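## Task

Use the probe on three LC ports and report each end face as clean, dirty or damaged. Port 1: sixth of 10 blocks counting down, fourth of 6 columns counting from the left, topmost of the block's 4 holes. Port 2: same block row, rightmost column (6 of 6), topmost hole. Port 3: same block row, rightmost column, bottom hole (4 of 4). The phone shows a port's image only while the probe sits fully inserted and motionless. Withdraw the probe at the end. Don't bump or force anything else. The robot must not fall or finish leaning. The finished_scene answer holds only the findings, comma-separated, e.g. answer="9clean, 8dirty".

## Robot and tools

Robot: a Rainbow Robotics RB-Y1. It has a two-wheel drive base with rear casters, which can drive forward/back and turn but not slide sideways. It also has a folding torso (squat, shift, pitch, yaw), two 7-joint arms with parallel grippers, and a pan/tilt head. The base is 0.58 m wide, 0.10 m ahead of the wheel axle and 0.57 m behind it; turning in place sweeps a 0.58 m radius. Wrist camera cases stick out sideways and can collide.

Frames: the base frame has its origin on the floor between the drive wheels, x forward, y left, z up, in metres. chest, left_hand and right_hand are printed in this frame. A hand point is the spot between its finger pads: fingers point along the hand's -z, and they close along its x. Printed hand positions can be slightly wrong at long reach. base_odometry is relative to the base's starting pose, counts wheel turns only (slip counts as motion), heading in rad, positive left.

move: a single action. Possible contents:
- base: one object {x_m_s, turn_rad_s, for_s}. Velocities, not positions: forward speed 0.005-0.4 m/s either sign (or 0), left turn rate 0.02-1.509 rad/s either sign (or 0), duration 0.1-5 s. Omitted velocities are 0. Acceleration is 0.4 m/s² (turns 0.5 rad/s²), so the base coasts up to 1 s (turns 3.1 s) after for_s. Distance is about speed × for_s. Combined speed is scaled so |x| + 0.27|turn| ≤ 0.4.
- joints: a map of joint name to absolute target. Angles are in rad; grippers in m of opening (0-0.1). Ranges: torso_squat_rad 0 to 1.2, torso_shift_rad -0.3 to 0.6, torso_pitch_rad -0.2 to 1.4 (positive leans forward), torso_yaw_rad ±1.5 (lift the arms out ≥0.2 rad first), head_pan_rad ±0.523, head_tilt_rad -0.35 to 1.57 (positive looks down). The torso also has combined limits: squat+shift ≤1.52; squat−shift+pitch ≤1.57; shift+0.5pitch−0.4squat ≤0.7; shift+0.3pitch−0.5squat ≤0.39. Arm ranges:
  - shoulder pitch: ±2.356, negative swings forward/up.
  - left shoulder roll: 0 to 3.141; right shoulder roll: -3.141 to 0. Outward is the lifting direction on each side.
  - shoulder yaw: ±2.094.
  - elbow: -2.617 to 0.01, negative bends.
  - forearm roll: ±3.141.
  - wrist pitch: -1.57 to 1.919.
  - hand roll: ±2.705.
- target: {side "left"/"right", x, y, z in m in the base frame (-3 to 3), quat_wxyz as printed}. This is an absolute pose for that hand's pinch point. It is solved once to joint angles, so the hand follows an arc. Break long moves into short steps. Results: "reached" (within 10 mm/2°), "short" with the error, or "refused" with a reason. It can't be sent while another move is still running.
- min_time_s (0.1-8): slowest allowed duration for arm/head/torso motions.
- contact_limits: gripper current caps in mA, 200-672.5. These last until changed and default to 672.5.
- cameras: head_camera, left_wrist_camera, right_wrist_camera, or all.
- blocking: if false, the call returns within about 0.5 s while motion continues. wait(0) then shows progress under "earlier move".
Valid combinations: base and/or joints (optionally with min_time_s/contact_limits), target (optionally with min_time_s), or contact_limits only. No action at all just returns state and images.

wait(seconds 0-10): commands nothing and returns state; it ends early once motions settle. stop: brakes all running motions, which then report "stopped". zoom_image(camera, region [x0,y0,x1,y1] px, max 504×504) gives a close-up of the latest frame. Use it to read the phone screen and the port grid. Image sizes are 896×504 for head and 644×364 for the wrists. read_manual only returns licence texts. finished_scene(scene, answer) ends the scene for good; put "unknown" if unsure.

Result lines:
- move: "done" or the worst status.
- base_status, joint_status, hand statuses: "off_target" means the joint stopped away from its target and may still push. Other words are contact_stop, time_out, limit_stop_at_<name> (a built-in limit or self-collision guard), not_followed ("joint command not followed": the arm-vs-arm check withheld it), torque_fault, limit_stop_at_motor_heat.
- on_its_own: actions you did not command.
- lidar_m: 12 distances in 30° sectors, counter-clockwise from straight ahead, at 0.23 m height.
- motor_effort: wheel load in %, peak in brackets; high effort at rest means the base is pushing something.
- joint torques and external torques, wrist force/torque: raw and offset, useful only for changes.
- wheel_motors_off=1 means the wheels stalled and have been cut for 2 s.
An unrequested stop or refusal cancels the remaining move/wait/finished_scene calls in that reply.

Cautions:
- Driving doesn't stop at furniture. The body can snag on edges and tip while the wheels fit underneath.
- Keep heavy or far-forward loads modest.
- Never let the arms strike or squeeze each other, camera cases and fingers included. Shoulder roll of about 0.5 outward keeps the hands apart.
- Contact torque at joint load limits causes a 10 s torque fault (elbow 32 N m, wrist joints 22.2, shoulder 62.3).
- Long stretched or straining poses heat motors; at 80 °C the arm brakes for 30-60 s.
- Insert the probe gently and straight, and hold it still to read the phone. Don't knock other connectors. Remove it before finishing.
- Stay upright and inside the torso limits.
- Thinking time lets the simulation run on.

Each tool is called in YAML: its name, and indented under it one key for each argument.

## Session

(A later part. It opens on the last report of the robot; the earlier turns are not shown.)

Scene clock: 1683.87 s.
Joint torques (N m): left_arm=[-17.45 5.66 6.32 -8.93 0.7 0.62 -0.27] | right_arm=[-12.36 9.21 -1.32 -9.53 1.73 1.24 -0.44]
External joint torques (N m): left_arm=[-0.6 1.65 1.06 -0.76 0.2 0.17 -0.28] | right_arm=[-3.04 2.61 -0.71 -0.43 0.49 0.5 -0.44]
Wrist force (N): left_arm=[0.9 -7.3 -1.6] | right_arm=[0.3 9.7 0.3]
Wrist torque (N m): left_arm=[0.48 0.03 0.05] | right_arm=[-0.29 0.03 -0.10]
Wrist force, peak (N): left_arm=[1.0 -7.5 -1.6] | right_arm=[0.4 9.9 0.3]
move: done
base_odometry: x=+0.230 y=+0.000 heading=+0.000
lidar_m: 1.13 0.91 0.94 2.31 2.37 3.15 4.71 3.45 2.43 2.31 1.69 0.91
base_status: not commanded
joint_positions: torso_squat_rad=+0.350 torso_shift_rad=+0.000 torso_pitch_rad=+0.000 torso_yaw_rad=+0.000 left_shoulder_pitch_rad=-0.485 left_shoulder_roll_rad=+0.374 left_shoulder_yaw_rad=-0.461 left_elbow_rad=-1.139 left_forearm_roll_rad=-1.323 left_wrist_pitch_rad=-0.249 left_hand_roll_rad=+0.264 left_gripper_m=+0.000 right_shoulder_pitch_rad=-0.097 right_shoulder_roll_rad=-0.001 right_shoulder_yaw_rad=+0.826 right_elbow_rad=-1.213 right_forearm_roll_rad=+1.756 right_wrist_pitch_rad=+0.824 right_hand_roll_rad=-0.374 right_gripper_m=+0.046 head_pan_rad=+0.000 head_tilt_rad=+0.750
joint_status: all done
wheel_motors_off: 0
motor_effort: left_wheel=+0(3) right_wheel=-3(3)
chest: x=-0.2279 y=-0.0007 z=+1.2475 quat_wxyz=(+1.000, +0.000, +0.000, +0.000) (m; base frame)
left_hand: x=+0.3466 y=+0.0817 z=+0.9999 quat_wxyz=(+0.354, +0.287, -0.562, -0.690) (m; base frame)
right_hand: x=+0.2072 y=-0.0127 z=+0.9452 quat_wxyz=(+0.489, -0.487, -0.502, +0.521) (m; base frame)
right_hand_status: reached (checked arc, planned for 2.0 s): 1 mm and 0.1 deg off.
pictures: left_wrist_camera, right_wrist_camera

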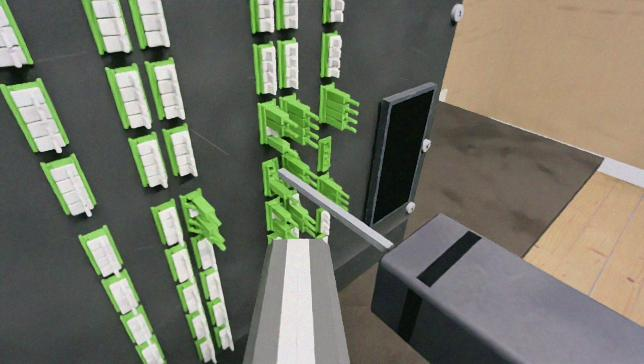

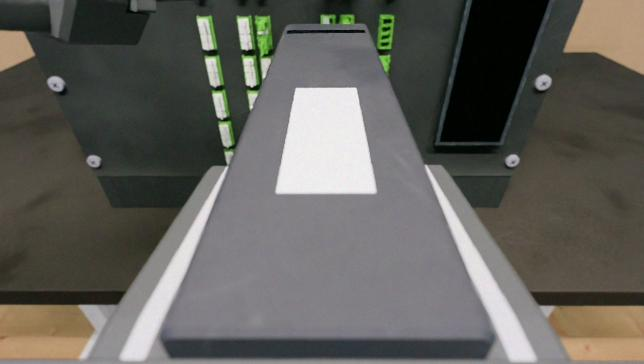

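move:
  target: {"side":"right","x":0.2070,"y":-0.0132,"z":0.9418,"quat_wxyz":[0.48963,-0.48705,-0.50273,0.51991]}
  min_time_s: 1.5
  cameras: []

move:
  target: {"side":"right","x":0.2150,"y":-0.0124,"z":0.9430,"quat_wxyz":[0.48963,-0.48705,-0.50273,0.51991]}
  min_time_s: 1.5
  cameras: ["left_wrist_camera","right_wrist_camera"]

zoom_image:
  camera: "right_wrist_camera"
  region: [312, 0, 342, 30]

zoom_image:
  camera: "left_wrist_camera"
  region: [256, 150, 286, 194]

Scene clock: 1700.23 s.
Joint torques (N m): left_arm=[-17.85 5.74 6.52 -8.97 0.73 0.52 -0.28] | right_arm=[-12.36 9.2 1.2 -9.41 2.05 1.32 -0.32]
External joint torques (N m): left_arm=[-1 1.74 1.25 -0.8 0.23 0.07 -0.3] | right_arm=[-3.01 2.64 1.84 -0.38 0.8 0.54 -0.31]
Wrist force (N): left_arm=[0.9 -7.1 -1.4] | right_arm=[0.0 9.6 0.5]
Wrist torque (N m): left_arm=[0.49 0.03 0.05] | right_arm=[-0.28 0.00 -0.11]
Wrist force, peak (N): left_arm=[1.2 -7.4 -1.7] | right_arm=[0.1 9.9 0.5]
move: done
base_odometry: x=+0.230 y=+0.000 heading=+0.000
lidar_m: 1.13 0.91 0.94 2.31 2.37 3.15 4.70 3.44 2.43 2.31 1.69 0.90
base_status: not commanded
joint_positions: torso_squat_rad=+0.350 torso_shift_rad=+0.000 torso_pitch_rad=+0.000 torso_yaw_rad=+0.000 left_shoulder_pitch_rad=-0.485 left_shoulder_roll_rad=+0.374 left_shoulder_yaw_rad=-0.461 left_elbow_rad=-1.139 left_forearm_roll_rad=-1.323 left_wrist_pitch_rad=-0.249 left_hand_roll_rad=+0.264 left_gripper_m=+0.000 right_shoulder_pitch_rad=-0.102 right_shoulder_roll_rad=-0.001 right_shoulder_yaw_rad=+0.830 right_elbow_rad=-1.193 right_forearm_roll_rad=+1.763 right_wrist_pitch_rad=+0.832 right_hand_roll_rad=-0.394 right_gripper_m=+0.046 head_pan_rad=+0.000 head_tilt_rad=+0.750
joint_status: all done
wheel_motors_off: 0
motor_effort: left_wheel=+1(4) right_wheel=-3(3)
chest: x=-0.2279 y=-0.0007 z=+1.2475 quat_wxyz=(+1.000, +0.000, +0.000, +0.000) (m; base frame)
left_hand: x=+0.3466 y=+0.0817 z=+0.9999 quat_wxyz=(+0.354, +0.287, -0.562, -0.690) (m; base frame)
right_hand: x=+0.2069 y=-0.0137 z=+0.9415 quat_wxyz=(+0.490, -0.487, -0.502, +0.520) (m; base frame)
right_hand_status: reached (checked arc, planned for 1.5 s): 1 mm and 0.1 deg off.
pictures: none
No camera images: "cameras" was empty.

Scene clock: 1702.07 s.
Joint torques (N m): left_arm=[-17.53 5.66 6.54 -9.02 0.75 0.45 -0.35] | right_arm=[-12.98 8.76 1 -9.4 1.78 1.31 -0.43]
External joint torques (N m): left_arm=[-0.68 1.65 1.27 -0.85 0.24 0 -0.36] | right_arm=[-3.12 2.33 1.84 -0.41 0.53 0.54 -0.43]
Wrist force (N): left_arm=[0.9 -7.1 -1.6] | right_arm=[0.0 9.5 0.4]
Wrist torque (N m): left_arm=[0.46 0.04 0.05] | right_arm=[-0.26 0.00 -0.10]
Wrist force, peak (N): left_arm=[1.1 -7.4 -1.6] | right_arm=[0.1 9.9 0.5]
move: done
base_odometry: x=+0.230 y=+0.000 heading=+0.000
lidar_m: 1.13 0.91 0.94 2.31 2.38 3.16 4.71 3.43 2.43 2.31 1.68 0.91
base_status: not commanded
joint_positions: torso_squat_rad=+0.350 torso_shift_rad=+0.000 torso_pitch_rad=+0.000 torso_yaw_rad=+0.000 left_shoulder_pitch_rad=-0.485 left_shoulder_roll_rad=+0.374 left_shoulder_yaw_rad=-0.461 left_elbow_rad=-1.139 left_forearm_roll_rad=-1.323 left_wrist_pitch_rad=-0.249 left_hand_roll_rad=+0.264 left_gripper_m=+0.000 right_shoulder_pitch_rad=-0.134 right_shoulder_roll_rad=-0.001 right_shoulder_yaw_rad=+0.832 right_elbow_rad=-1.172 right_forearm_roll_rad=+1.738 right_wrist_pitch_rad=+0.836 right_hand_roll_rad=-0.395 right_gripper_m=+0.046 head_pan_rad=+0.000 head_tilt_rad=+0.750
joint_status: all done
wheel_motors_off: 0
motor_effort: left_wheel=+0(3) right_wheel=-3(3)
chest: x=-0.2279 y=-0.0007 z=+1.2475 quat_wxyz=(+1.000, +0.000, +0.000, +0.000) (m; base frame)
left_hand: x=+0.3466 y=+0.0817 z=+0.9999 quat_wxyz=(+0.354, +0.287, -0.562, -0.690) (m; base frame)
right_hand: x=+0.2147 y=-0.0130 z=+0.9429 quat_wxyz=(+0.490, -0.487, -0.502, +0.520) (m; base frame)
right_hand_status: reached (checked arc, planned for 1.5 s): 1 mm and 0.1 deg off.
pictures: left_wrist_camera, right_wrist_camera

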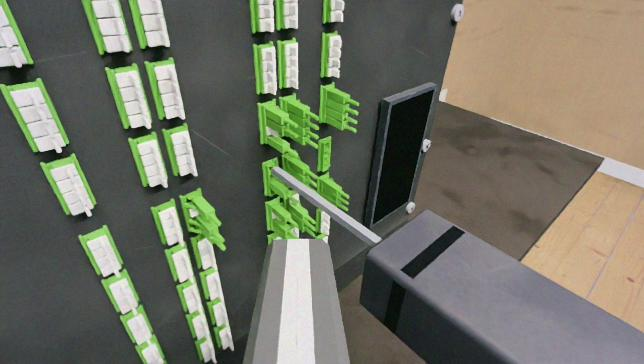

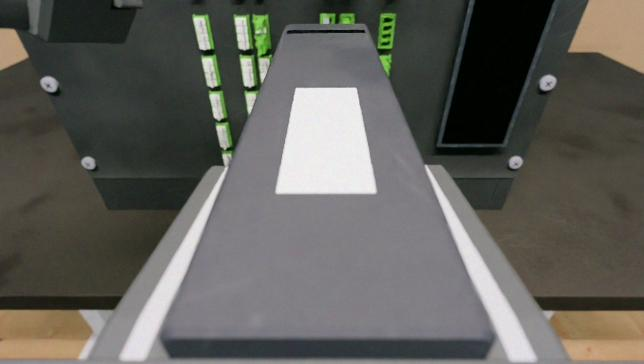

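Scaled by 16.800 from the camera's 644x364 image, which has a finer 828x468 frame.

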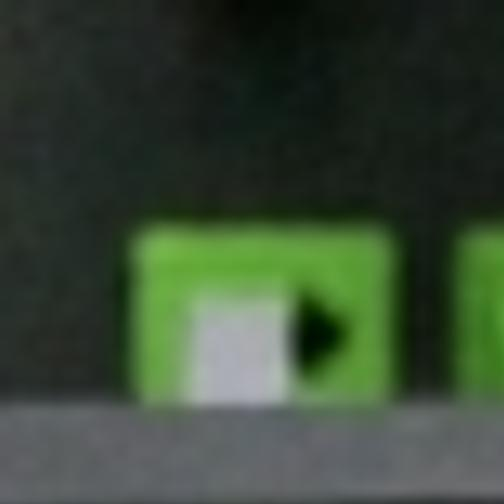

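Scaled by 11.455 from the camera's 644x364 image, which has a finer 828x468 frame.

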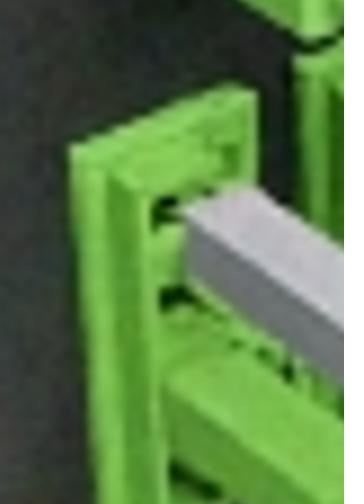

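move:
  target: {"side":"right","x":0.2135,"y":-0.0132,"z":0.9411,"quat_wxyz":[0.48963,-0.48705,-0.50273,0.51991]}
  min_time_s: 1.5
  cameras: []

move:
  target: {"side":"right","x":0.2178,"y":-0.0120,"z":0.9423,"quat_wxyz":[0.48963,-0.48705,-0.50273,0.51991]}
  min_time_s: 1.5
  cameras: ["left_wrist_camera","right_wrist_camera"]

zoom_image:
  camera: "right_wrist_camera"
  region: [312, 0, 342, 30]

zoom_image:
  camera: "left_wrist_camera"
  region: [256, 150, 286, 194]

Scene clock: 1719.30 s.
Joint torques (N m): left_arm=[-17.57 5.29 6.63 -8.93 0.78 0.57 -0.24] | right_arm=[-11.16 5.89 0.95 -9.41 2.09 1.36 -0.34]
External joint torques (N m): left_arm=[-0.72 1.29 1.37 -0.75 0.27 0.12 -0.25] | right_arm=[-1.34 -0.54 1.78 -0.45 0.85 0.56 -0.33]
Wrist force (N): left_arm=[0.9 -7.2 -1.6] | right_arm=[0.2 9.5 0.6]
Wrist torque (N m): left_arm=[0.48 0.03 0.05] | right_arm=[-0.24 0.00 -0.10]
Wrist force, peak (N): left_arm=[0.8 -7.6 -1.7] | right_arm=[0.5 9.9 0.3]
move: done
base_odometry: x=+0.230 y=+0.000 heading=+0.000
lidar_m: 1.13 0.91 0.94 2.31 2.37 3.15 4.70 3.44 2.43 2.31 1.70 0.91
base_status: not commanded
joint_positions: torso_squat_rad=+0.350 torso_shift_rad=+0.000 torso_pitch_rad=+0.000 torso_yaw_rad=+0.000 left_shoulder_pitch_rad=-0.485 left_shoulder_roll_rad=+0.374 left_shoulder_yaw_rad=-0.461 left_elbow_rad=-1.139 left_forearm_roll_rad=-1.323 left_wrist_pitch_rad=-0.249 left_hand_roll_rad=+0.264 left_gripper_m=+0.000 right_shoulder_pitch_rad=-0.134 right_shoulder_roll_rad=-0.001 right_shoulder_yaw_rad=+0.836 right_elbow_rad=-1.164 right_forearm_roll_rad=+1.743 right_wrist_pitch_rad=+0.841 right_hand_roll_rad=-0.406 right_gripper_m=+0.046 head_pan_rad=+0.000 head_tilt_rad=+0.750
joint_status: all done
wheel_motors_off: 0
motor_effort: left_wheel=-1(3) right_wheel=-3(3)
chest: x=-0.2279 y=-0.0007 z=+1.2475 quat_wxyz=(+1.000, +0.000, +0.000, +0.000) (m; base frame)
left_hand: x=+0.3466 y=+0.0817 z=+0.9999 quat_wxyz=(+0.354, +0.287, -0.562, -0.690) (m; base frame)
right_hand: x=+0.2135 y=-0.0132 z=+0.9410 quat_wxyz=(+0.490, -0.487, -0.503, +0.520) (m; base frame)
right_hand_status: reached (checked arc, planned for 1.5 s): 0 mm and 0.0 deg off.
pictures: none
No camera images: "cameras" was empty.

Scene clock: 1721.13 s.
Joint torques (N m): left_arm=[-17.53 5.58 6.37 -8.93 0.72 0.45 -0.27] | right_arm=[-13.35 8.92 1.14 -9.15 1.65 0.88 0.29]
External joint torques (N m): left_arm=[-0.68 1.58 1.1 -0.76 0.21 0 -0.28] | right_arm=[-3.25 2.56 2.09 -0.22 0.39 0.08 0.3]
Wrist force (N): left_arm=[1.0 -7.2 -1.5] | right_arm=[-0.6 9.0 1.7]
Wrist torque (N m): left_arm=[0.49 0.05 0.05] | right_arm=[-0.35 0.18 -0.10]
Wrist force, peak (N): left_arm=[1.1 -7.4 -1.5] | right_arm=[-0.4 9.9 1.6]
move: done
base_odometry: x=+0.230 y=+0.000 heading=+0.000
lidar_m: 1.13 0.91 0.94 2.31 2.37 3.15 4.71 3.45 2.43 2.31 1.69 0.91
base_status: not commanded
joint_positions: torso_squat_rad=+0.350 torso_shift_rad=+0.000 torso_pitch_rad=+0.000 torso_yaw_rad=+0.000 left_shoulder_pitch_rad=-0.485 left_shoulder_roll_rad=+0.374 left_shoulder_yaw_rad=-0.461 left_elbow_rad=-1.139 left_forearm_roll_rad=-1.323 left_wrist_pitch_rad=-0.249 left_hand_roll_rad=+0.264 left_gripper_m=+0.000 right_shoulder_pitch_rad=-0.153 right_shoulder_roll_rad=-0.001 right_shoulder_yaw_rad=+0.839 right_elbow_rad=-1.153 right_forearm_roll_rad=+1.727 right_wrist_pitch_rad=+0.844 right_hand_roll_rad=-0.404 right_gripper_m=+0.046 head_pan_rad=+0.000 head_tilt_rad=+0.750
joint_status: all done
wheel_motors_off: 0
motor_effort: left_wheel=-1(3) right_wheel=-3(3)
chest: x=-0.2279 y=-0.0007 z=+1.2475 quat_wxyz=(+1.000, +0.000, +0.000, +0.000) (m; base frame)
left_hand: x=+0.3466 y=+0.0817 z=+0.9999 quat_wxyz=(+0.354, +0.287, -0.562, -0.690) (m; base frame)
right_hand: x=+0.2176 y=-0.0125 z=+0.9420 quat_wxyz=(+0.490, -0.487, -0.502, +0.520) (m; base frame)
right_hand_status: reached (checked arc, planned for 1.5 s): 1 mm and 0.0 deg off.
pictures: left_wrist_camera, right_wrist_camera

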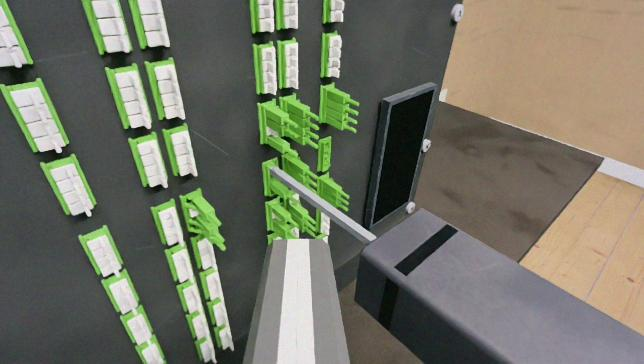

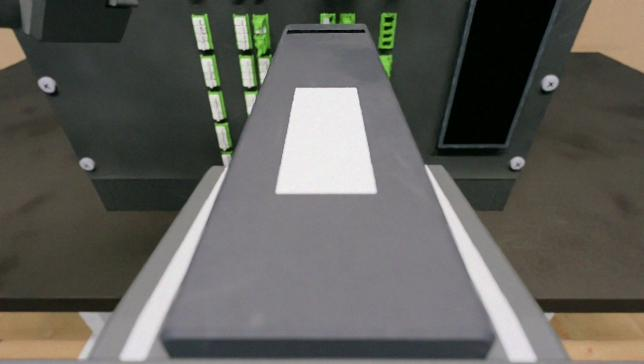

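Scaled by 16.800 from the camera's 644x364 image, which has a finer 828x468 frame.

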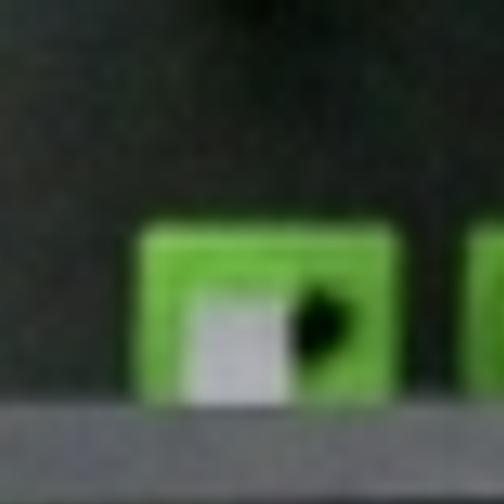

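Scaled by 11.455 from the camera's 644x364 image, which has a finer 828x468 frame.

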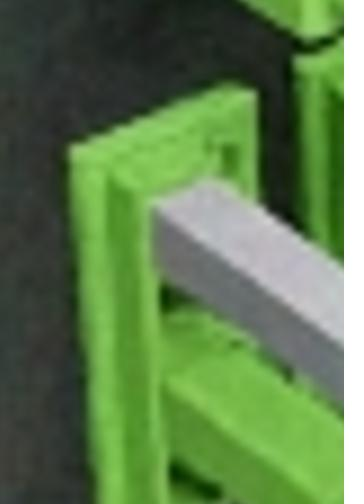

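move:
  target: {"side":"right","x":0.2180,"y":-0.0125,"z":0.9427,"quat_wxyz":[0.48963,-0.48705,-0.50273,0.51991]}
  min_time_s: 1
  cameras: ["left_wrist_camera","right_wrist_camera"]

zoom_image:
  camera: "right_wrist_camera"
  region: [312, 0, 342, 30]

zoom_image:
  camera: "left_wrist_camera"
  region: [256, 150, 286, 194]

Scene clock: 1728.87 s.
Joint torques (N m): left_arm=[-17.54 5.04 6.51 -9 0.87 0.49 -0.25] | right_arm=[-11.04 7.1 -0.37 -9.21 1.61 0.84 -0.13]
External joint torques (N m): left_arm=[-0.69 1.04 1.24 -0.83 0.36 0.04 -0.26] | right_arm=[-0.95 0.73 0.58 -0.28 0.36 0.05 -0.12]
Wrist force (N): left_arm=[1.1 -7.1 -1.4] | right_arm=[-0.6 9.5 1.3]
Wrist torque (N m): left_arm=[0.47 0.06 0.05] | right_arm=[-0.39 0.19 -0.12]
Wrist force, peak (N): left_arm=[1.0 -7.4 -1.6] | right_arm=[-0.7 9.9 1.5]
move: done
base_odometry: x=+0.230 y=+0.000 heading=+0.000
lidar_m: 1.13 0.91 0.94 2.31 2.38 3.15 4.71 3.44 2.43 2.31 1.69 0.90
base_status: not commanded
joint_positions: torso_squat_rad=+0.350 torso_shift_rad=+0.000 torso_pitch_rad=+0.000 torso_yaw_rad=+0.000 left_shoulder_pitch_rad=-0.485 left_shoulder_roll_rad=+0.374 left_shoulder_yaw_rad=-0.461 left_elbow_rad=-1.139 left_forearm_roll_rad=-1.323 left_wrist_pitch_rad=-0.249 left_hand_roll_rad=+0.264 left_gripper_m=+0.000 right_shoulder_pitch_rad=-0.153 right_shoulder_roll_rad=-0.001 right_shoulder_yaw_rad=+0.839 right_elbow_rad=-1.153 right_forearm_roll_rad=+1.727 right_wrist_pitch_rad=+0.844 right_hand_roll_rad=-0.404 right_gripper_m=+0.046 head_pan_rad=+0.000 head_tilt_rad=+0.750
joint_status: all done
wheel_motors_off: 0
motor_effort: left_wheel=+0(4) right_wheel=-3(3)
chest: x=-0.2279 y=-0.0007 z=+1.2475 quat_wxyz=(+1.000, +0.000, +0.000, +0.000) (m; base frame)
left_hand: x=+0.3466 y=+0.0817 z=+0.9999 quat_wxyz=(+0.354, +0.287, -0.562, -0.690) (m; base frame)
right_hand: x=+0.2176 y=-0.0126 z=+0.9420 quat_wxyz=(+0.490, -0.487, -0.502, +0.520) (m; base frame)
right_hand_status: reached (checked arc, planned for 1.0 s): 1 mm and 0.1 deg off.
pictures: left_wrist_camera, right_wrist_camera

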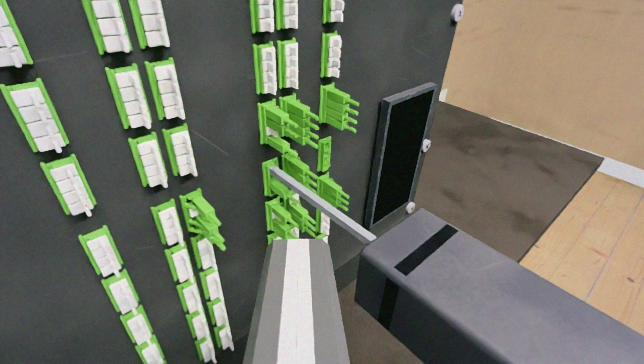

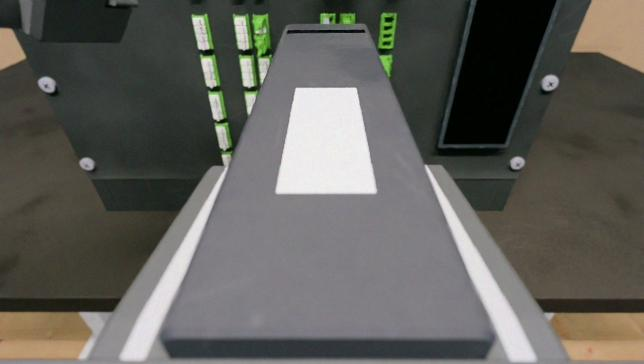

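Scaled by 16.800 from the camera's 644x364 image, which has a finer 828x468 frame.

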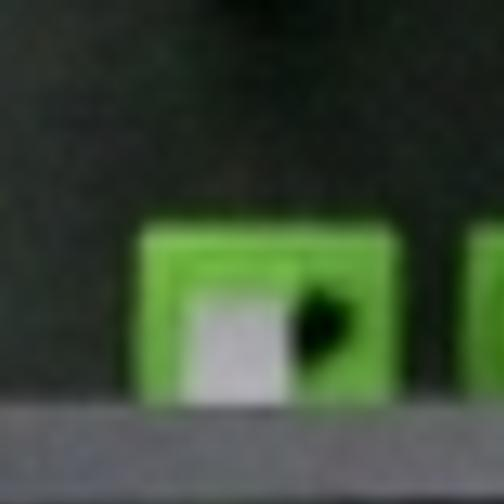

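Scaled by 11.455 from the camera's 644x364 image, which has a finer 828x468 frame.

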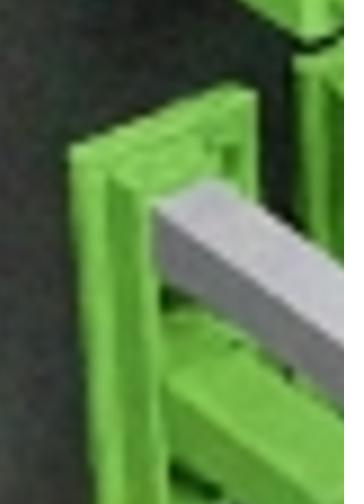

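move:
  target: {"side":"right","x":0.2138,"y":-0.0135,"z":0.9412,"quat_wxyz":[0.48963,-0.48705,-0.50273,0.51991]}
  min_time_s: 1.5
  cameras: []

move:
  target: {"side":"right","x":0.2173,"y":-0.0124,"z":0.9424,"quat_wxyz":[0.48963,-0.48705,-0.50273,0.51991]}
  min_time_s: 1.5
  cameras: ["left_wrist_camera","right_wrist_camera"]

zoom_image:
  camera: "right_wrist_camera"
  region: [312, 0, 342, 30]

zoom_image:
  camera: "left_wrist_camera"
  region: [256, 150, 286, 194]

Scene clock: 1739.40 s.
Joint torques (N m): left_arm=[-17.46 5.25 6.36 -8.89 0.78 0.57 -0.23] | right_arm=[-10.15 5.77 0.57 -11.5 2.08 1.34 -0.37]
External joint torques (N m): left_arm=[-0.61 1.25 1.09 -0.72 0.27 0.12 -0.24] | right_arm=[-0.26 -0.58 1.5 -2.58 0.82 0.55 -0.36]
Wrist force (N): left_arm=[1.0 -7.3 -1.4] | right_arm=[0.0 9.4 0.4]
Wrist torque (N m): left_arm=[0.49 0.06 0.05] | right_arm=[-0.23 0.00 -0.09]
Wrist force, peak (N): left_arm=[1.0 -7.4 -1.5] | right_arm=[0.2 10.0 0.2]
move: done
base_odometry: x=+0.230 y=+0.000 heading=+0.000
lidar_m: 1.13 0.91 0.94 2.32 2.37 3.15 4.70 3.44 2.43 2.31 1.69 0.91
base_status: not commanded
joint_positions: torso_squat_rad=+0.350 torso_shift_rad=+0.000 torso_pitch_rad=+0.000 torso_yaw_rad=+0.000 left_shoulder_pitch_rad=-0.485 left_shoulder_roll_rad=+0.374 left_shoulder_yaw_rad=-0.461 left_elbow_rad=-1.139 left_forearm_roll_rad=-1.323 left_wrist_pitch_rad=-0.249 left_hand_roll_rad=+0.264 left_gripper_m=+0.000 right_shoulder_pitch_rad=-0.141 right_shoulder_roll_rad=-0.006 right_shoulder_yaw_rad=+0.845 right_elbow_rad=-1.163 right_forearm_roll_rad=+1.731 right_wrist_pitch_rad=+0.848 right_hand_roll_rad=-0.405 right_gripper_m=+0.046 head_pan_rad=+0.000 head_tilt_rad=+0.750
joint_status: all done
wheel_motors_off: 0
motor_effort: left_wheel=+2(2) right_wheel=-3(3)
chest: x=-0.2279 y=-0.0007 z=+1.2475 quat_wxyz=(+1.000, +0.000, +0.000, +0.000) (m; base frame)
left_hand: x=+0.3466 y=+0.0817 z=+0.9999 quat_wxyz=(+0.354, +0.287, -0.562, -0.690) (m; base frame)
right_hand: x=+0.2139 y=-0.0135 z=+0.9410 quat_wxyz=(+0.490, -0.487, -0.503, +0.520) (m; base frame)
right_hand_status: reached (checked arc, planned for 1.5 s): 0 mm and 0.0 deg off.
pictures: none
No camera images: "cameras" was empty.

Scene clock: 1741.23 s.
Joint torques (N m): left_arm=[-17.44 5.35 6.43 -8.91 0.76 0.47 -0.2] | right_arm=[-13.07 8.71 -1.66 -9.24 1.74 0.84 0.36]
External joint torques (N m): left_arm=[-0.59 1.35 1.16 -0.74 0.25 0.02 -0.21] | right_arm=[-3.01 2.35 -0.71 -0.31 0.48 0.05 0.37]
Wrist force (N): left_arm=[1.0 -7.1 -1.6] | right_arm=[0.2 9.5 0.3]
Wrist torque (N m): left_arm=[0.47 0.05 0.06] | right_arm=[-0.25 0.02 -0.12]
Wrist force, peak (N): left_arm=[0.9 -7.4 -1.4] | right_arm=[0.2 9.8 0.6]
move: done
base_odometry: x=+0.230 y=+0.000 heading=+0.000
lidar_m: 1.13 0.91 0.94 2.31 2.37 3.15 4.71 3.44 2.43 2.31 1.69 0.91
base_status: not commanded
joint_positions: torso_squat_rad=+0.350 torso_shift_rad=+0.000 torso_pitch_rad=+0.000 torso_yaw_rad=+0.000 left_shoulder_pitch_rad=-0.485 left_shoulder_roll_rad=+0.374 left_shoulder_yaw_rad=-0.461 left_elbow_rad=-1.139 left_forearm_roll_rad=-1.323 left_wrist_pitch_rad=-0.249 left_hand_roll_rad=+0.264 left_gripper_m=+0.000 right_shoulder_pitch_rad=-0.150 right_shoulder_roll_rad=-0.002 right_shoulder_yaw_rad=+0.840 right_elbow_rad=-1.156 right_forearm_roll_rad=+1.727 right_wrist_pitch_rad=+0.844 right_hand_roll_rad=-0.403 right_gripper_m=+0.046 head_pan_rad=+0.000 head_tilt_rad=+0.750
joint_status: all done
wheel_motors_off: 0
motor_effort: left_wheel=+1(3) right_wheel=-3(3)
chest: x=-0.2279 y=-0.0007 z=+1.2475 quat_wxyz=(+1.000, +0.000, +0.000, +0.000) (m; base frame)
left_hand: x=+0.3466 y=+0.0817 z=+0.9999 quat_wxyz=(+0.354, +0.287, -0.562, -0.690) (m; base frame)
right_hand: x=+0.2170 y=-0.0126 z=+0.9421 quat_wxyz=(+0.490, -0.487, -0.502, +0.520) (m; base frame)
right_hand_status: reached (checked arc, planned for 1.5 s): 0 mm and 0.0 deg off.
pictures: left_wrist_camera, right_wrist_camera

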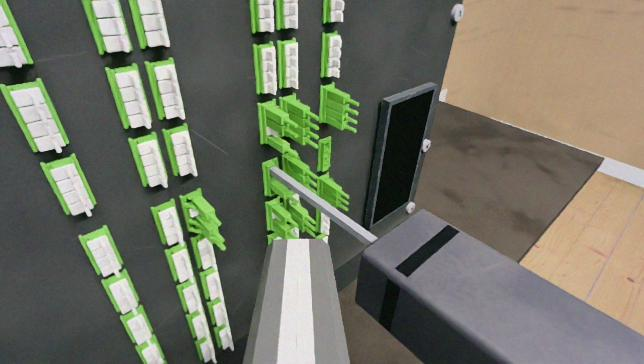

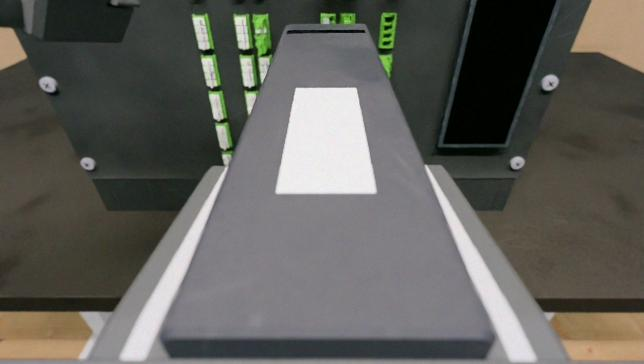

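Scaled by 16.800 from the camera's 644x364 image, which has a finer 828x468 frame.

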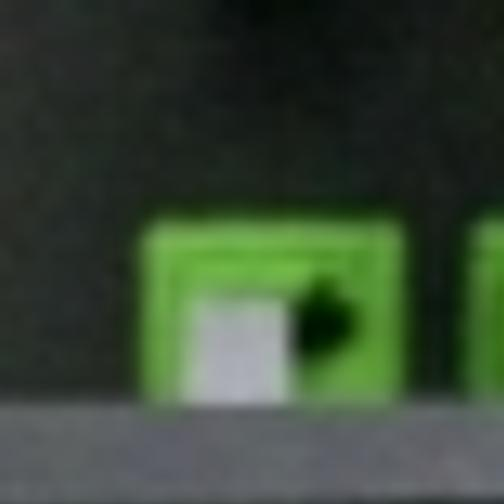

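Scaled by 11.455 from the camera's 644x364 image, which has a finer 828x468 frame.

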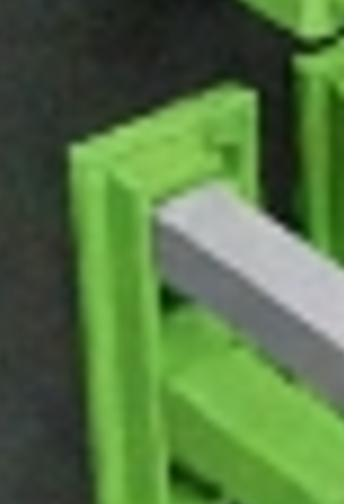

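move:
  target: {"side":"right","x":0.2138,"y":-0.0141,"z":0.9414,"quat_wxyz":[0.48963,-0.48705,-0.50273,0.51991]}
  min_time_s: 1.5
  cameras: []

move:
  target: {"side":"right","x":0.2177,"y":-0.0128,"z":0.9427,"quat_wxyz":[0.48963,-0.48705,-0.50273,0.51991]}
  min_time_s: 1.5
  cameras: ["left_wrist_camera","right_wrist_camera"]

zoom_image:
  camera: "right_wrist_camera"
  region: [312, 0, 342, 30]

zoom_image:
  camera: "left_wrist_camera"
  region: [256, 150, 286, 194]

Scene clock: 1753.30 s.
Joint torques (N m): left_arm=[-17.5 5.17 6.4 -8.96 0.65 0.48 -0.33] | right_arm=[-10.46 5.81 0.99 -11.49 2.09 1.31 -0.3]
External joint torques (N m): left_arm=[-0.65 1.16 1.13 -0.78 0.14 0.03 -0.34] | right_arm=[-0.58 -0.51 1.93 -2.55 0.83 0.52 -0.29]
Wrist force (N): left_arm=[0.8 -6.9 -1.5] | right_arm=[0.2 9.4 0.4]
Wrist torque (N m): left_arm=[0.45 0.02 0.05] | right_arm=[-0.24 0.03 -0.11]
Wrist force, peak (N): left_arm=[1.1 -7.4 -1.6] | right_arm=[0.3 9.9 0.5]
move: done
base_odometry: x=+0.230 y=+0.000 heading=+0.000
lidar_m: 1.12 0.92 0.94 2.31 2.38 3.15 4.71 3.44 2.43 2.31 1.69 0.90
base_status: not commanded
joint_positions: torso_squat_rad=+0.350 torso_shift_rad=+0.000 torso_pitch_rad=+0.000 torso_yaw_rad=+0.000 left_shoulder_pitch_rad=-0.485 left_shoulder_roll_rad=+0.374 left_shoulder_yaw_rad=-0.461 left_elbow_rad=-1.139 left_forearm_roll_rad=-1.323 left_wrist_pitch_rad=-0.249 left_hand_roll_rad=+0.264 left_gripper_m=+0.000 right_shoulder_pitch_rad=-0.140 right_shoulder_roll_rad=-0.008 right_shoulder_yaw_rad=+0.844 right_elbow_rad=-1.167 right_forearm_roll_rad=+1.730 right_wrist_pitch_rad=+0.847 right_hand_roll_rad=-0.403 right_gripper_m=+0.046 head_pan_rad=+0.000 head_tilt_rad=+0.750
joint_status: all done
wheel_motors_off: 0
motor_effort: left_wheel=+1(4) right_wheel=-2(3)
chest: x=-0.2279 y=-0.0007 z=+1.2475 quat_wxyz=(+1.000, +0.000, +0.000, +0.000) (m; base frame)
left_hand: x=+0.3466 y=+0.0817 z=+0.9999 quat_wxyz=(+0.354, +0.287, -0.562, -0.690) (m; base frame)
right_hand: x=+0.2139 y=-0.0141 z=+0.9412 quat_wxyz=(+0.490, -0.487, -0.503, +0.520) (m; base frame)
right_hand_status: reached (checked arc, planned for 1.5 s): 0 mm and 0.0 deg off.
pictures: none
No camera images: "cameras" was empty.

Scene clock: 1755.13 s.
Joint torques (N m): left_arm=[-17.54 5.39 6.6 -8.87 0.75 0.59 -0.23] | right_arm=[-13.26 9.06 -1.71 -9.5 1.65 0.92 0.33]
External joint torques (N m): left_arm=[-0.69 1.38 1.33 -0.69 0.24 0.15 -0.24] | right_arm=[-3.19 2.73 -0.76 -0.56 0.4 0.13 0.34]
Wrist force (N): left_arm=[1.2 -7.1 -1.5] | right_arm=[0.0 9.7 0.5]
Wrist torque (N m): left_arm=[0.47 0.06 0.05] | right_arm=[-0.27 0.01 -0.10]
Wrist force, peak (N): left_arm=[0.9 -7.4 -1.6] | right_arm=[0.0 9.8 0.4]
move: done
base_odometry: x=+0.230 y=+0.000 heading=+0.000
lidar_m: 1.13 0.91 0.94 2.31 2.37 3.15 4.70 3.44 2.43 2.31 1.69 0.90
base_status: not commanded
joint_positions: torso_squat_rad=+0.350 torso_shift_rad=+0.000 torso_pitch_rad=+0.000 torso_yaw_rad=+0.000 left_shoulder_pitch_rad=-0.485 left_shoulder_roll_rad=+0.374 left_shoulder_yaw_rad=-0.461 left_elbow_rad=-1.139 left_forearm_roll_rad=-1.323 left_wrist_pitch_rad=-0.249 left_hand_roll_rad=+0.264 left_gripper_m=+0.000 right_shoulder_pitch_rad=-0.150 right_shoulder_roll_rad=-0.003 right_shoulder_yaw_rad=+0.839 right_elbow_rad=-1.158 right_forearm_roll_rad=+1.726 right_wrist_pitch_rad=+0.843 right_hand_roll_rad=-0.401 right_gripper_m=+0.046 head_pan_rad=+0.000 head_tilt_rad=+0.750
joint_status: all done
wheel_motors_off: 0
motor_effort: left_wheel=+0(4) right_wheel=-3(4)
chest: x=-0.2279 y=-0.0007 z=+1.2475 quat_wxyz=(+1.000, +0.000, +0.000, +0.000) (m; base frame)
left_hand: x=+0.3466 y=+0.0817 z=+0.9999 quat_wxyz=(+0.354, +0.287, -0.562, -0.690) (m; base frame)
right_hand: x=+0.2174 y=-0.0130 z=+0.9424 quat_wxyz=(+0.490, -0.487, -0.502, +0.520) (m; base frame)
right_hand_status: reached (checked arc, planned for 1.5 s): 0 mm and 0.0 deg off.
pictures: left_wrist_camera, right_wrist_camera

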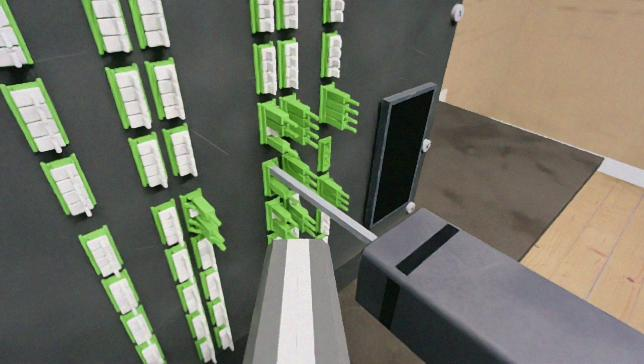

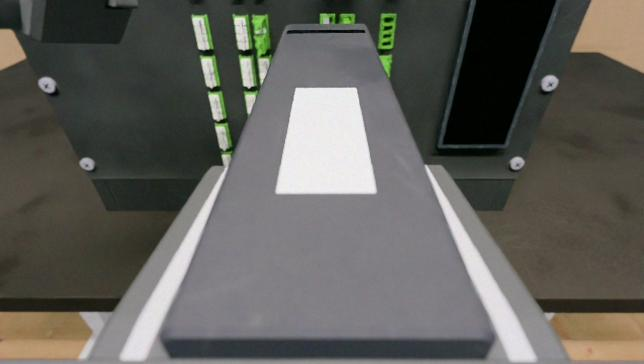

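Scaled by 16.800 from the camera's 644x364 image, which has a finer 828x468 frame.

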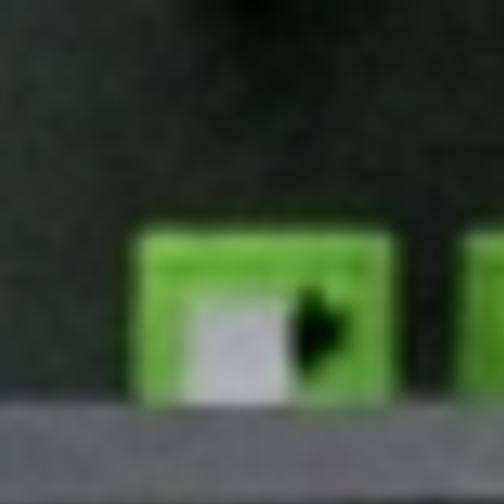

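Scaled by 11.455 from the camera's 644x364 image, which has a finer 828x468 frame.

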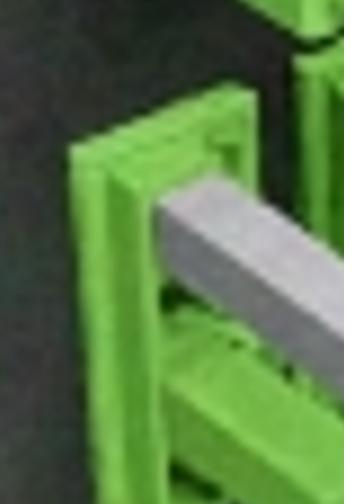

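move:
  target: {"side":"right","x":0.2185,"y":-0.0127,"z":0.9427,"quat_wxyz":[0.48963,-0.48705,-0.50273,0.51991]}
  min_time_s: 1.5
  cameras: ["left_wrist_camera","right_wrist_camera"]

zoom_image:
  camera: "right_wrist_camera"
  region: [312, 0, 342, 30]

zoom_image:
  camera: "left_wrist_camera"
  region: [256, 150, 286, 194]

Scene clock: 1762.93 s.
Joint torques (N m): left_arm=[-17.62 5.27 6.24 -8.87 0.73 0.51 -0.2] | right_arm=[-13.17 9.1 -1.63 -9.44 1.72 0.88 -0.47]
External joint torques (N m): left_arm=[-0.77 1.26 0.97 -0.69 0.23 0.06 -0.21] | right_arm=[-3.04 2.77 -0.66 -0.51 0.47 0.08 -0.46]
Wrist force (N): left_arm=[1.2 -6.9 -1.3] | right_arm=[0.2 9.2 0.8]
Wrist torque (N m): left_arm=[0.46 0.08 0.05] | right_arm=[-0.21 0.03 -0.11]
Wrist force, peak (N): left_arm=[0.9 -7.4 -1.6] | right_arm=[0.1 10.5 0.5]
move: done
base_odometry: x=+0.230 y=+0.000 heading=+0.000
lidar_m: 1.13 0.91 0.93 2.31 2.37 3.16 4.70 3.44 2.43 2.31 1.69 0.90
base_status: not commanded
joint_positions: torso_squat_rad=+0.350 torso_shift_rad=+0.000 torso_pitch_rad=+0.000 torso_yaw_rad=+0.000 left_shoulder_pitch_rad=-0.485 left_shoulder_roll_rad=+0.374 left_shoulder_yaw_rad=-0.461 left_elbow_rad=-1.139 left_forearm_roll_rad=-1.323 left_wrist_pitch_rad=-0.249 left_hand_roll_rad=+0.264 left_gripper_m=+0.000 right_shoulder_pitch_rad=-0.154 right_shoulder_roll_rad=-0.002 right_shoulder_yaw_rad=+0.838 right_elbow_rad=-1.154 right_forearm_roll_rad=+1.726 right_wrist_pitch_rad=+0.842 right_hand_roll_rad=-0.403 right_gripper_m=+0.046 head_pan_rad=+0.000 head_tilt_rad=+0.750
joint_status: all done
wheel_motors_off: 0
motor_effort: left_wheel=+0(3) right_wheel=-3(3)
chest: x=-0.2279 y=-0.0007 z=+1.2475 quat_wxyz=(+1.000, +0.000, +0.000, +0.000) (m; base frame)
left_hand: x=+0.3466 y=+0.0817 z=+0.9999 quat_wxyz=(+0.354, +0.287, -0.562, -0.690) (m; base frame)
right_hand: x=+0.2183 y=-0.0129 z=+0.9423 quat_wxyz=(+0.490, -0.487, -0.502, +0.520) (m; base frame)
right_hand_status: reached (checked arc, planned for 1.5 s): 1 mm and 0.1 deg off.
pictures: left_wrist_camera, right_wrist_camera

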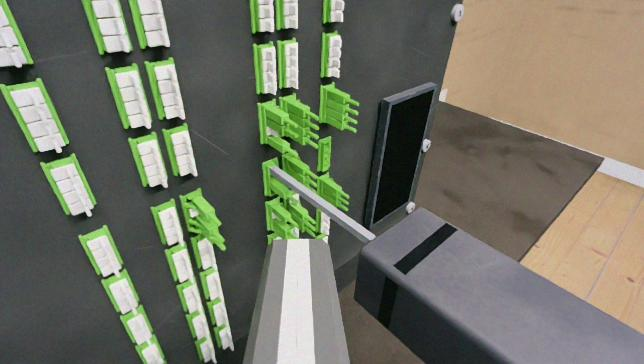

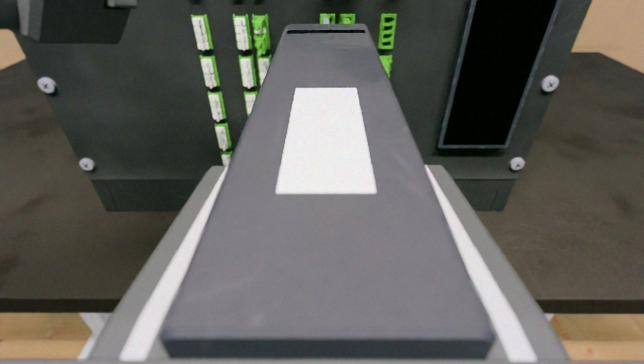

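Scaled by 16.800 from the camera's 644x364 image, which has a finer 828x468 frame.

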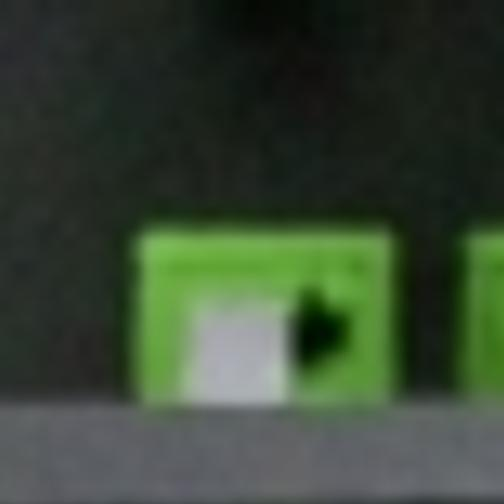

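Scaled by 11.455 from the camera's 644x364 image, which has a finer 828x468 frame.

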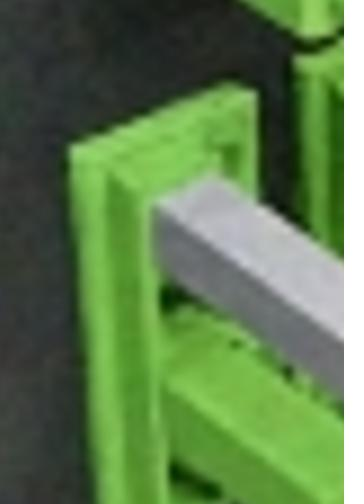

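move:
  target: {"side":"right","x":0.2195,"y":-0.0127,"z":0.9427,"quat_wxyz":[0.48963,-0.48705,-0.50273,0.51991]}
  min_time_s: 1.5
  cameras: ["left_wrist_camera","right_wrist_camera"]

zoom_image:
  camera: "right_wrist_camera"
  region: [312, 0, 342, 30]

zoom_image:
  camera: "left_wrist_camera"
  region: [256, 150, 286, 194]

Scene clock: 1771.77 s.
Joint torques (N m): left_arm=[-17.97 5.6 6.84 -9.01 0.8 0.48 -0.3] | right_arm=[-13.45 9.11 -1.85 -9.29 1.72 0.92 -0.34]
External joint torques (N m): left_arm=[-1.12 1.59 1.57 -0.84 0.3 0.03 -0.31] | right_arm=[-3.27 2.79 -0.88 -0.36 0.47 0.13 -0.33]
Wrist force (N): left_arm=[0.9 -7.2 -1.7] | right_arm=[0.0 10.3 0.2]
Wrist torque (N m): left_arm=[0.47 0.04 0.06] | right_arm=[-0.22 0.02 -0.10]
Wrist force, peak (N): left_arm=[1.1 -7.6 -1.7] | right_arm=[0.0 10.4 0.4]
move: done
base_odometry: x=+0.230 y=+0.000 heading=+0.000
lidar_m: 1.13 0.91 0.94 2.31 2.37 3.15 4.71 3.44 2.42 2.31 1.69 0.90
base_status: not commanded
joint_positions: torso_squat_rad=+0.350 torso_shift_rad=+0.000 torso_pitch_rad=+0.000 torso_yaw_rad=+0.000 left_shoulder_pitch_rad=-0.485 left_shoulder_roll_rad=+0.374 left_shoulder_yaw_rad=-0.461 left_elbow_rad=-1.139 left_forearm_roll_rad=-1.323 left_wrist_pitch_rad=-0.249 left_hand_roll_rad=+0.264 left_gripper_m=+0.000 right_shoulder_pitch_rad=-0.157 right_shoulder_roll_rad=-0.001 right_shoulder_yaw_rad=+0.836 right_elbow_rad=-1.150 right_forearm_roll_rad=+1.725 right_wrist_pitch_rad=+0.842 right_hand_roll_rad=-0.404 right_gripper_m=+0.046 head_pan_rad=+0.000 head_tilt_rad=+0.750
joint_status: all done
wheel_motors_off: 0
motor_effort: left_wheel=+1(3) right_wheel=-3(3)
chest: x=-0.2279 y=-0.0007 z=+1.2475 quat_wxyz=(+1.000, +0.000, +0.000, +0.000) (m; base frame)
left_hand: x=+0.3466 y=+0.0817 z=+0.9999 quat_wxyz=(+0.354, +0.287, -0.562, -0.690) (m; base frame)
right_hand: x=+0.2193 y=-0.0129 z=+0.9423 quat_wxyz=(+0.490, -0.487, -0.502, +0.520) (m; base frame)
right_hand_status: reached (checked arc, planned for 1.5 s): 1 mm and 0.1 deg off.
pictures: left_wrist_camera, right_wrist_camera

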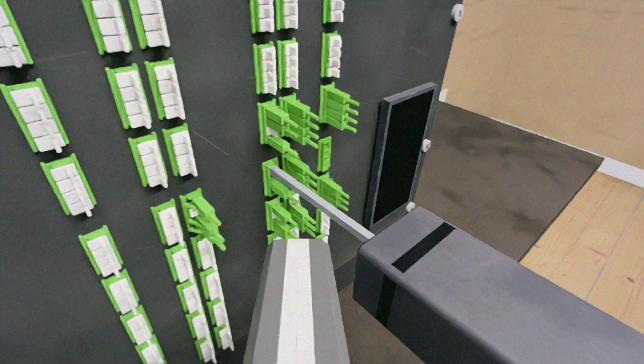

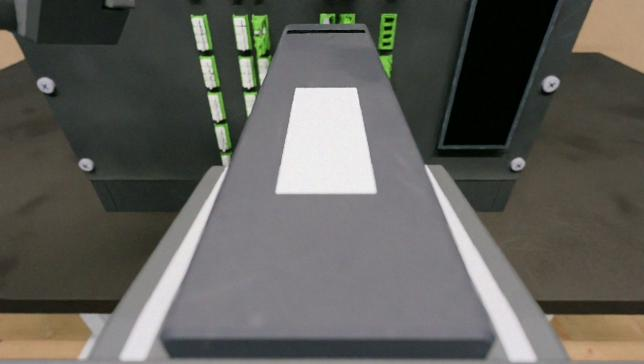

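Scaled by 16.800 from the camera's 644x364 image, which has a finer 828x468 frame.

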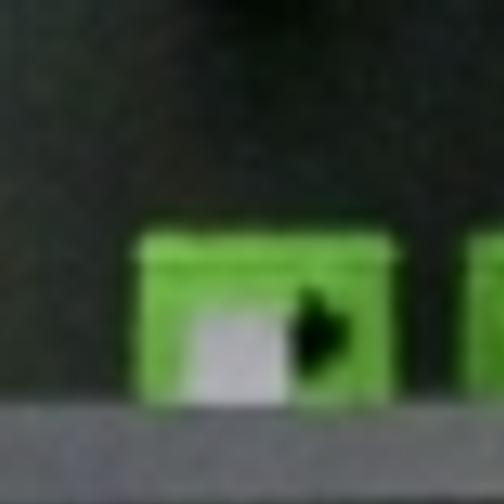

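Scaled by 11.455 from the camera's 644x364 image, which has a finer 828x468 frame.

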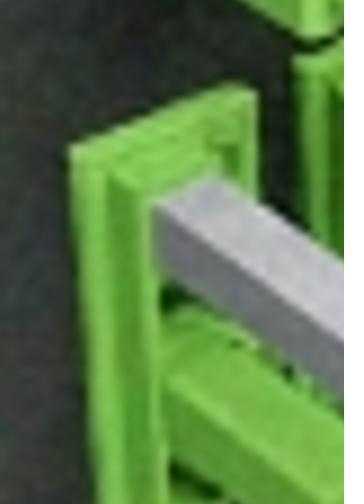

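move:
  target: {"side":"right","x":0.2222,"y":-0.0127,"z":0.9425,"quat_wxyz":[0.48963,-0.48705,-0.50273,0.51991]}
  min_time_s: 1.5
  cameras: []

wait:
  seconds: 0.3
  cameras: []

Scene clock: 1779.80 s.
Joint torques (N m): left_arm=[-17.45 5.55 6.65 -8.89 0.77 0.55 -0.25] | right_arm=[-13.23 8.36 0.37 -9.19 1.5 1.55 -0.31]
External joint torques (N m): left_arm=[-0.6 1.54 1.38 -0.71 0.27 0.1 -0.26] | right_arm=[-2.87 2.1 1.41 -0.29 0.25 0.74 -0.3]
Wrist force (N): left_arm=[1.1 -7.3 -1.5] | right_arm=[0.6 9.4 0.6]
Wrist torque (N m): left_arm=[0.49 0.06 0.06] | right_arm=[-0.29 -0.14 -0.11]
Wrist force, peak (N): left_arm=[1.0 -7.5 -1.5] | right_arm=[0.0 10.6 0.4]
move: done
base_odometry: x=+0.230 y=+0.000 heading=+0.000
lidar_m: 1.13 0.91 0.94 2.31 2.37 3.15 4.70 3.44 2.43 2.31 1.69 0.91
base_status: not commanded
joint_positions: torso_squat_rad=+0.350 torso_shift_rad=+0.000 torso_pitch_rad=+0.000 torso_yaw_rad=+0.000 left_shoulder_pitch_rad=-0.485 left_shoulder_roll_rad=+0.374 left_shoulder_yaw_rad=-0.461 left_elbow_rad=-1.139 left_forearm_roll_rad=-1.323 left_wrist_pitch_rad=-0.249 left_hand_roll_rad=+0.264 left_gripper_m=+0.000 right_shoulder_pitch_rad=-0.169 right_shoulder_roll_rad=+0.000 right_shoulder_yaw_rad=+0.837 right_elbow_rad=-1.139 right_forearm_roll_rad=+1.719 right_wrist_pitch_rad=+0.843 right_hand_roll_rad=-0.409 right_gripper_m=+0.046 head_pan_rad=+0.000 head_tilt_rad=+0.750
joint_status: all done
wheel_motors_off: 0
motor_effort: left_wheel=+0(3) right_wheel=-3(3)
chest: x=-0.2279 y=-0.0007 z=+1.2475 quat_wxyz=(+1.000, +0.000, +0.000, +0.000) (m; base frame)
left_hand: x=+0.3466 y=+0.0817 z=+0.9999 quat_wxyz=(+0.354, +0.287, -0.562, -0.690) (m; base frame)
right_hand: x=+0.2221 y=-0.0131 z=+0.9422 quat_wxyz=(+0.490, -0.487, -0.502, +0.520) (m; base frame)
right_hand_status: reached (checked arc, planned for 1.5 s): 0 mm and 0.1 deg off.
pictures: none
No camera images: "cameras" was empty.

Scene clock: 1780.10 s.
Joint torques (N m): left_arm=[-17.35 5.47 6.51 -8.77 0.71 0.44 -0.25] | right_arm=[-13.38 8.57 0.28 -9.18 1.62 1.59 -0.35]
External joint torques (N m): left_arm=[-0.5 1.46 1.24 -0.6 0.21 0 -0.26] | right_arm=[-3.01 2.31 1.32 -0.28 0.37 0.79 -0.35]
Wrist force (N): left_arm=[1.0 -7.3 -1.5] | right_arm=[0.6 10.0 0.3]
Wrist torque (N m): left_arm=[0.50 0.04 0.05] | right_arm=[-0.31 -0.11 -0.10]
Wrist force, peak (N): left_arm=[1.0 -7.3 -1.5] | right_arm=[0.7 10.1 0.4]
base_odometry: x=+0.230 y=+0.000 heading=+0.000
lidar_m: 1.13 0.92 0.94 2.31 2.37 3.16 4.70 3.44 2.43 2.31 1.69 0.91
base_status: not commanded
joint_positions: torso_squat_rad=+0.350 torso_shift_rad=+0.000 torso_pitch_rad=+0.000 torso_yaw_rad=+0.000 left_shoulder_pitch_rad=-0.485 left_shoulder_roll_rad=+0.374 left_shoulder_yaw_rad=-0.461 left_elbow_rad=-1.139 left_forearm_roll_rad=-1.323 left_wrist_pitch_rad=-0.249 left_hand_roll_rad=+0.264 left_gripper_m=+0.000 right_shoulder_pitch_rad=-0.169 right_shoulder_roll_rad=+0.000 right_shoulder_yaw_rad=+0.837 right_elbow_rad=-1.139 right_forearm_roll_rad=+1.719 right_wrist_pitch_rad=+0.843 right_hand_roll_rad=-0.409 right_gripper_m=+0.046 head_pan_rad=+0.000 head_tilt_rad=+0.750
joint_status: all done
wheel_motors_off: 0
motor_effort: left_wheel=+1(3) right_wheel=-3(3)
chest: x=-0.2279 y=-0.0007 z=+1.2475 quat_wxyz=(+1.000, +0.000, +0.000, +0.000) (m; base frame)
left_hand: x=+0.3466 y=+0.0817 z=+0.9999 quat_wxyz=(+0.354, +0.287, -0.562, -0.690) (m; base frame)
right_hand: x=+0.2221 y=-0.0131 z=+0.9422 quat_wxyz=(+0.490, -0.487, -0.502, +0.520) (m; base frame)
right_hand_status: reached (checked arc, planned for 1.5 s): 0 mm and 0.1 deg off.
wait: 0.30 s; at rest by 0.27 s
pictures: none
No camera images: "cameras" was empty.

move:
  target: {"side":"right","x":0.2248,"y":-0.0123,"z":0.9426,"quat_wxyz":[0.48963,-0.48705,-0.50273,0.51991]}
  min_time_s: 1.5
  cameras: []

wait:
  seconds: 0.3
  cameras: []

Scene clock: 1787.57 s.
Joint torques (N m): left_arm=[-17.58 5.34 6.45 -9 0.62 0.4 -0.2] | right_arm=[-13.62 8.85 0.52 -9.23 1.64 1.12 -0.41]
External joint torques (N m): left_arm=[-0.73 1.33 1.18 -0.83 0.12 -0.05 -0.22] | right_arm=[-3.06 2.65 1.65 -0.36 0.39 0.32 -0.4]
Wrist force (N): left_arm=[1.1 -7.2 -1.6] | right_arm=[0.1 9.2 0.7]
Wrist torque (N m): left_arm=[0.51 0.05 0.06] | right_arm=[-0.31 0.05 -0.12]
Wrist force, peak (N): left_arm=[1.0 -7.4 -1.6] | right_arm=[-0.2 10.7 0.5]
move: done
base_odometry: x=+0.230 y=+0.000 heading=+0.000
lidar_m: 1.13 0.91 0.93 2.32 2.37 3.15 4.70 3.44 2.43 2.31 1.69 0.91
base_status: not commanded
joint_positions: torso_squat_rad=+0.350 torso_shift_rad=+0.000 torso_pitch_rad=+0.000 torso_yaw_rad=+0.000 left_shoulder_pitch_rad=-0.485 left_shoulder_roll_rad=+0.374 left_shoulder_yaw_rad=-0.461 left_elbow_rad=-1.139 left_forearm_roll_rad=-1.323 left_wrist_pitch_rad=-0.249 left_hand_roll_rad=+0.264 left_gripper_m=+0.000 right_shoulder_pitch_rad=-0.182 right_shoulder_roll_rad=+0.000 right_shoulder_yaw_rad=+0.840 right_elbow_rad=-1.128 right_forearm_roll_rad=+1.709 right_wrist_pitch_rad=+0.846 right_hand_roll_rad=-0.412 right_gripper_m=+0.046 head_pan_rad=+0.000 head_tilt_rad=+0.750
joint_status: all done
wheel_motors_off: 0
motor_effort: left_wheel=+0(4) right_wheel=-3(3)
chest: x=-0.2279 y=-0.0007 z=+1.2475 quat_wxyz=(+1.000, +0.000, +0.000, +0.000) (m; base frame)
left_hand: x=+0.3466 y=+0.0817 z=+0.9999 quat_wxyz=(+0.354, +0.287, -0.562, -0.690) (m; base frame)
right_hand: x=+0.2247 y=-0.0127 z=+0.9423 quat_wxyz=(+0.490, -0.487, -0.502, +0.520) (m; base frame)
right_hand_status: reached (checked arc, planned for 1.5 s): 1 mm and 0.1 deg off.
pictures: none
No camera images: "cameras" was empty.

Scene clock: 1787.87 s.
Joint torques (N m): left_arm=[-17.99 5.54 6.26 -8.93 0.77 0.46 -0.25] | right_arm=[-13.53 8.32 0.62 -9.35 1.69 1.33 -0.43]
External joint torques (N m): left_arm=[-1.13 1.53 0.99 -0.76 0.26 0.02 -0.26] | right_arm=[-2.97 2.11 1.74 -0.48 0.44 0.52 -0.43]
Wrist force (N): left_arm=[1.1 -7.1 -1.5] | right_arm=[0.2 8.8 0.8]
Wrist torque (N m): left_arm=[0.47 0.07 0.05] | right_arm=[-0.25 0.09 -0.09]
Wrist force, peak (N): left_arm=[0.9 -7.4 -1.6] | right_arm=[0.0 10.0 0.2]
base_odometry: x=+0.230 y=+0.000 heading=+0.000
lidar_m: 1.13 0.92 0.94 2.31 2.38 3.16 4.71 3.44 2.43 2.31 1.69 0.91
base_status: not commanded
joint_positions: torso_squat_rad=+0.350 torso_shift_rad=+0.000 torso_pitch_rad=+0.000 torso_yaw_rad=+0.000 left_shoulder_pitch_rad=-0.485 left_shoulder_roll_rad=+0.374 left_shoulder_yaw_rad=-0.461 left_elbow_rad=-1.139 left_forearm_roll_rad=-1.323 left_wrist_pitch_rad=-0.249 left_hand_roll_rad=+0.264 left_gripper_m=+0.000 right_shoulder_pitch_rad=-0.182 right_shoulder_roll_rad=+0.000 right_shoulder_yaw_rad=+0.840 right_elbow_rad=-1.128 right_forearm_roll_rad=+1.709 right_wrist_pitch_rad=+0.846 right_hand_roll_rad=-0.412 right_gripper_m=+0.046 head_pan_rad=+0.000 head_tilt_rad=+0.750
joint_status: all done
wheel_motors_off: 0
motor_effort: left_wheel=+0(4) right_wheel=-3(3)
chest: x=-0.2279 y=-0.0007 z=+1.2475 quat_wxyz=(+1.000, +0.000, +0.000, +0.000) (m; base frame)
left_hand: x=+0.3466 y=+0.0817 z=+0.9999 quat_wxyz=(+0.354, +0.287, -0.562, -0.690) (m; base frame)
right_hand: x=+0.2247 y=-0.0127 z=+0.9423 quat_wxyz=(+0.490, -0.487, -0.502, +0.520) (m; base frame)
right_hand_status: reached (checked arc, planned for 1.5 s): 1 mm and 0.1 deg off.
wait: 0.30 s; at rest by 0.27 s
pictures: none
No camera images: "cameras" was empty.


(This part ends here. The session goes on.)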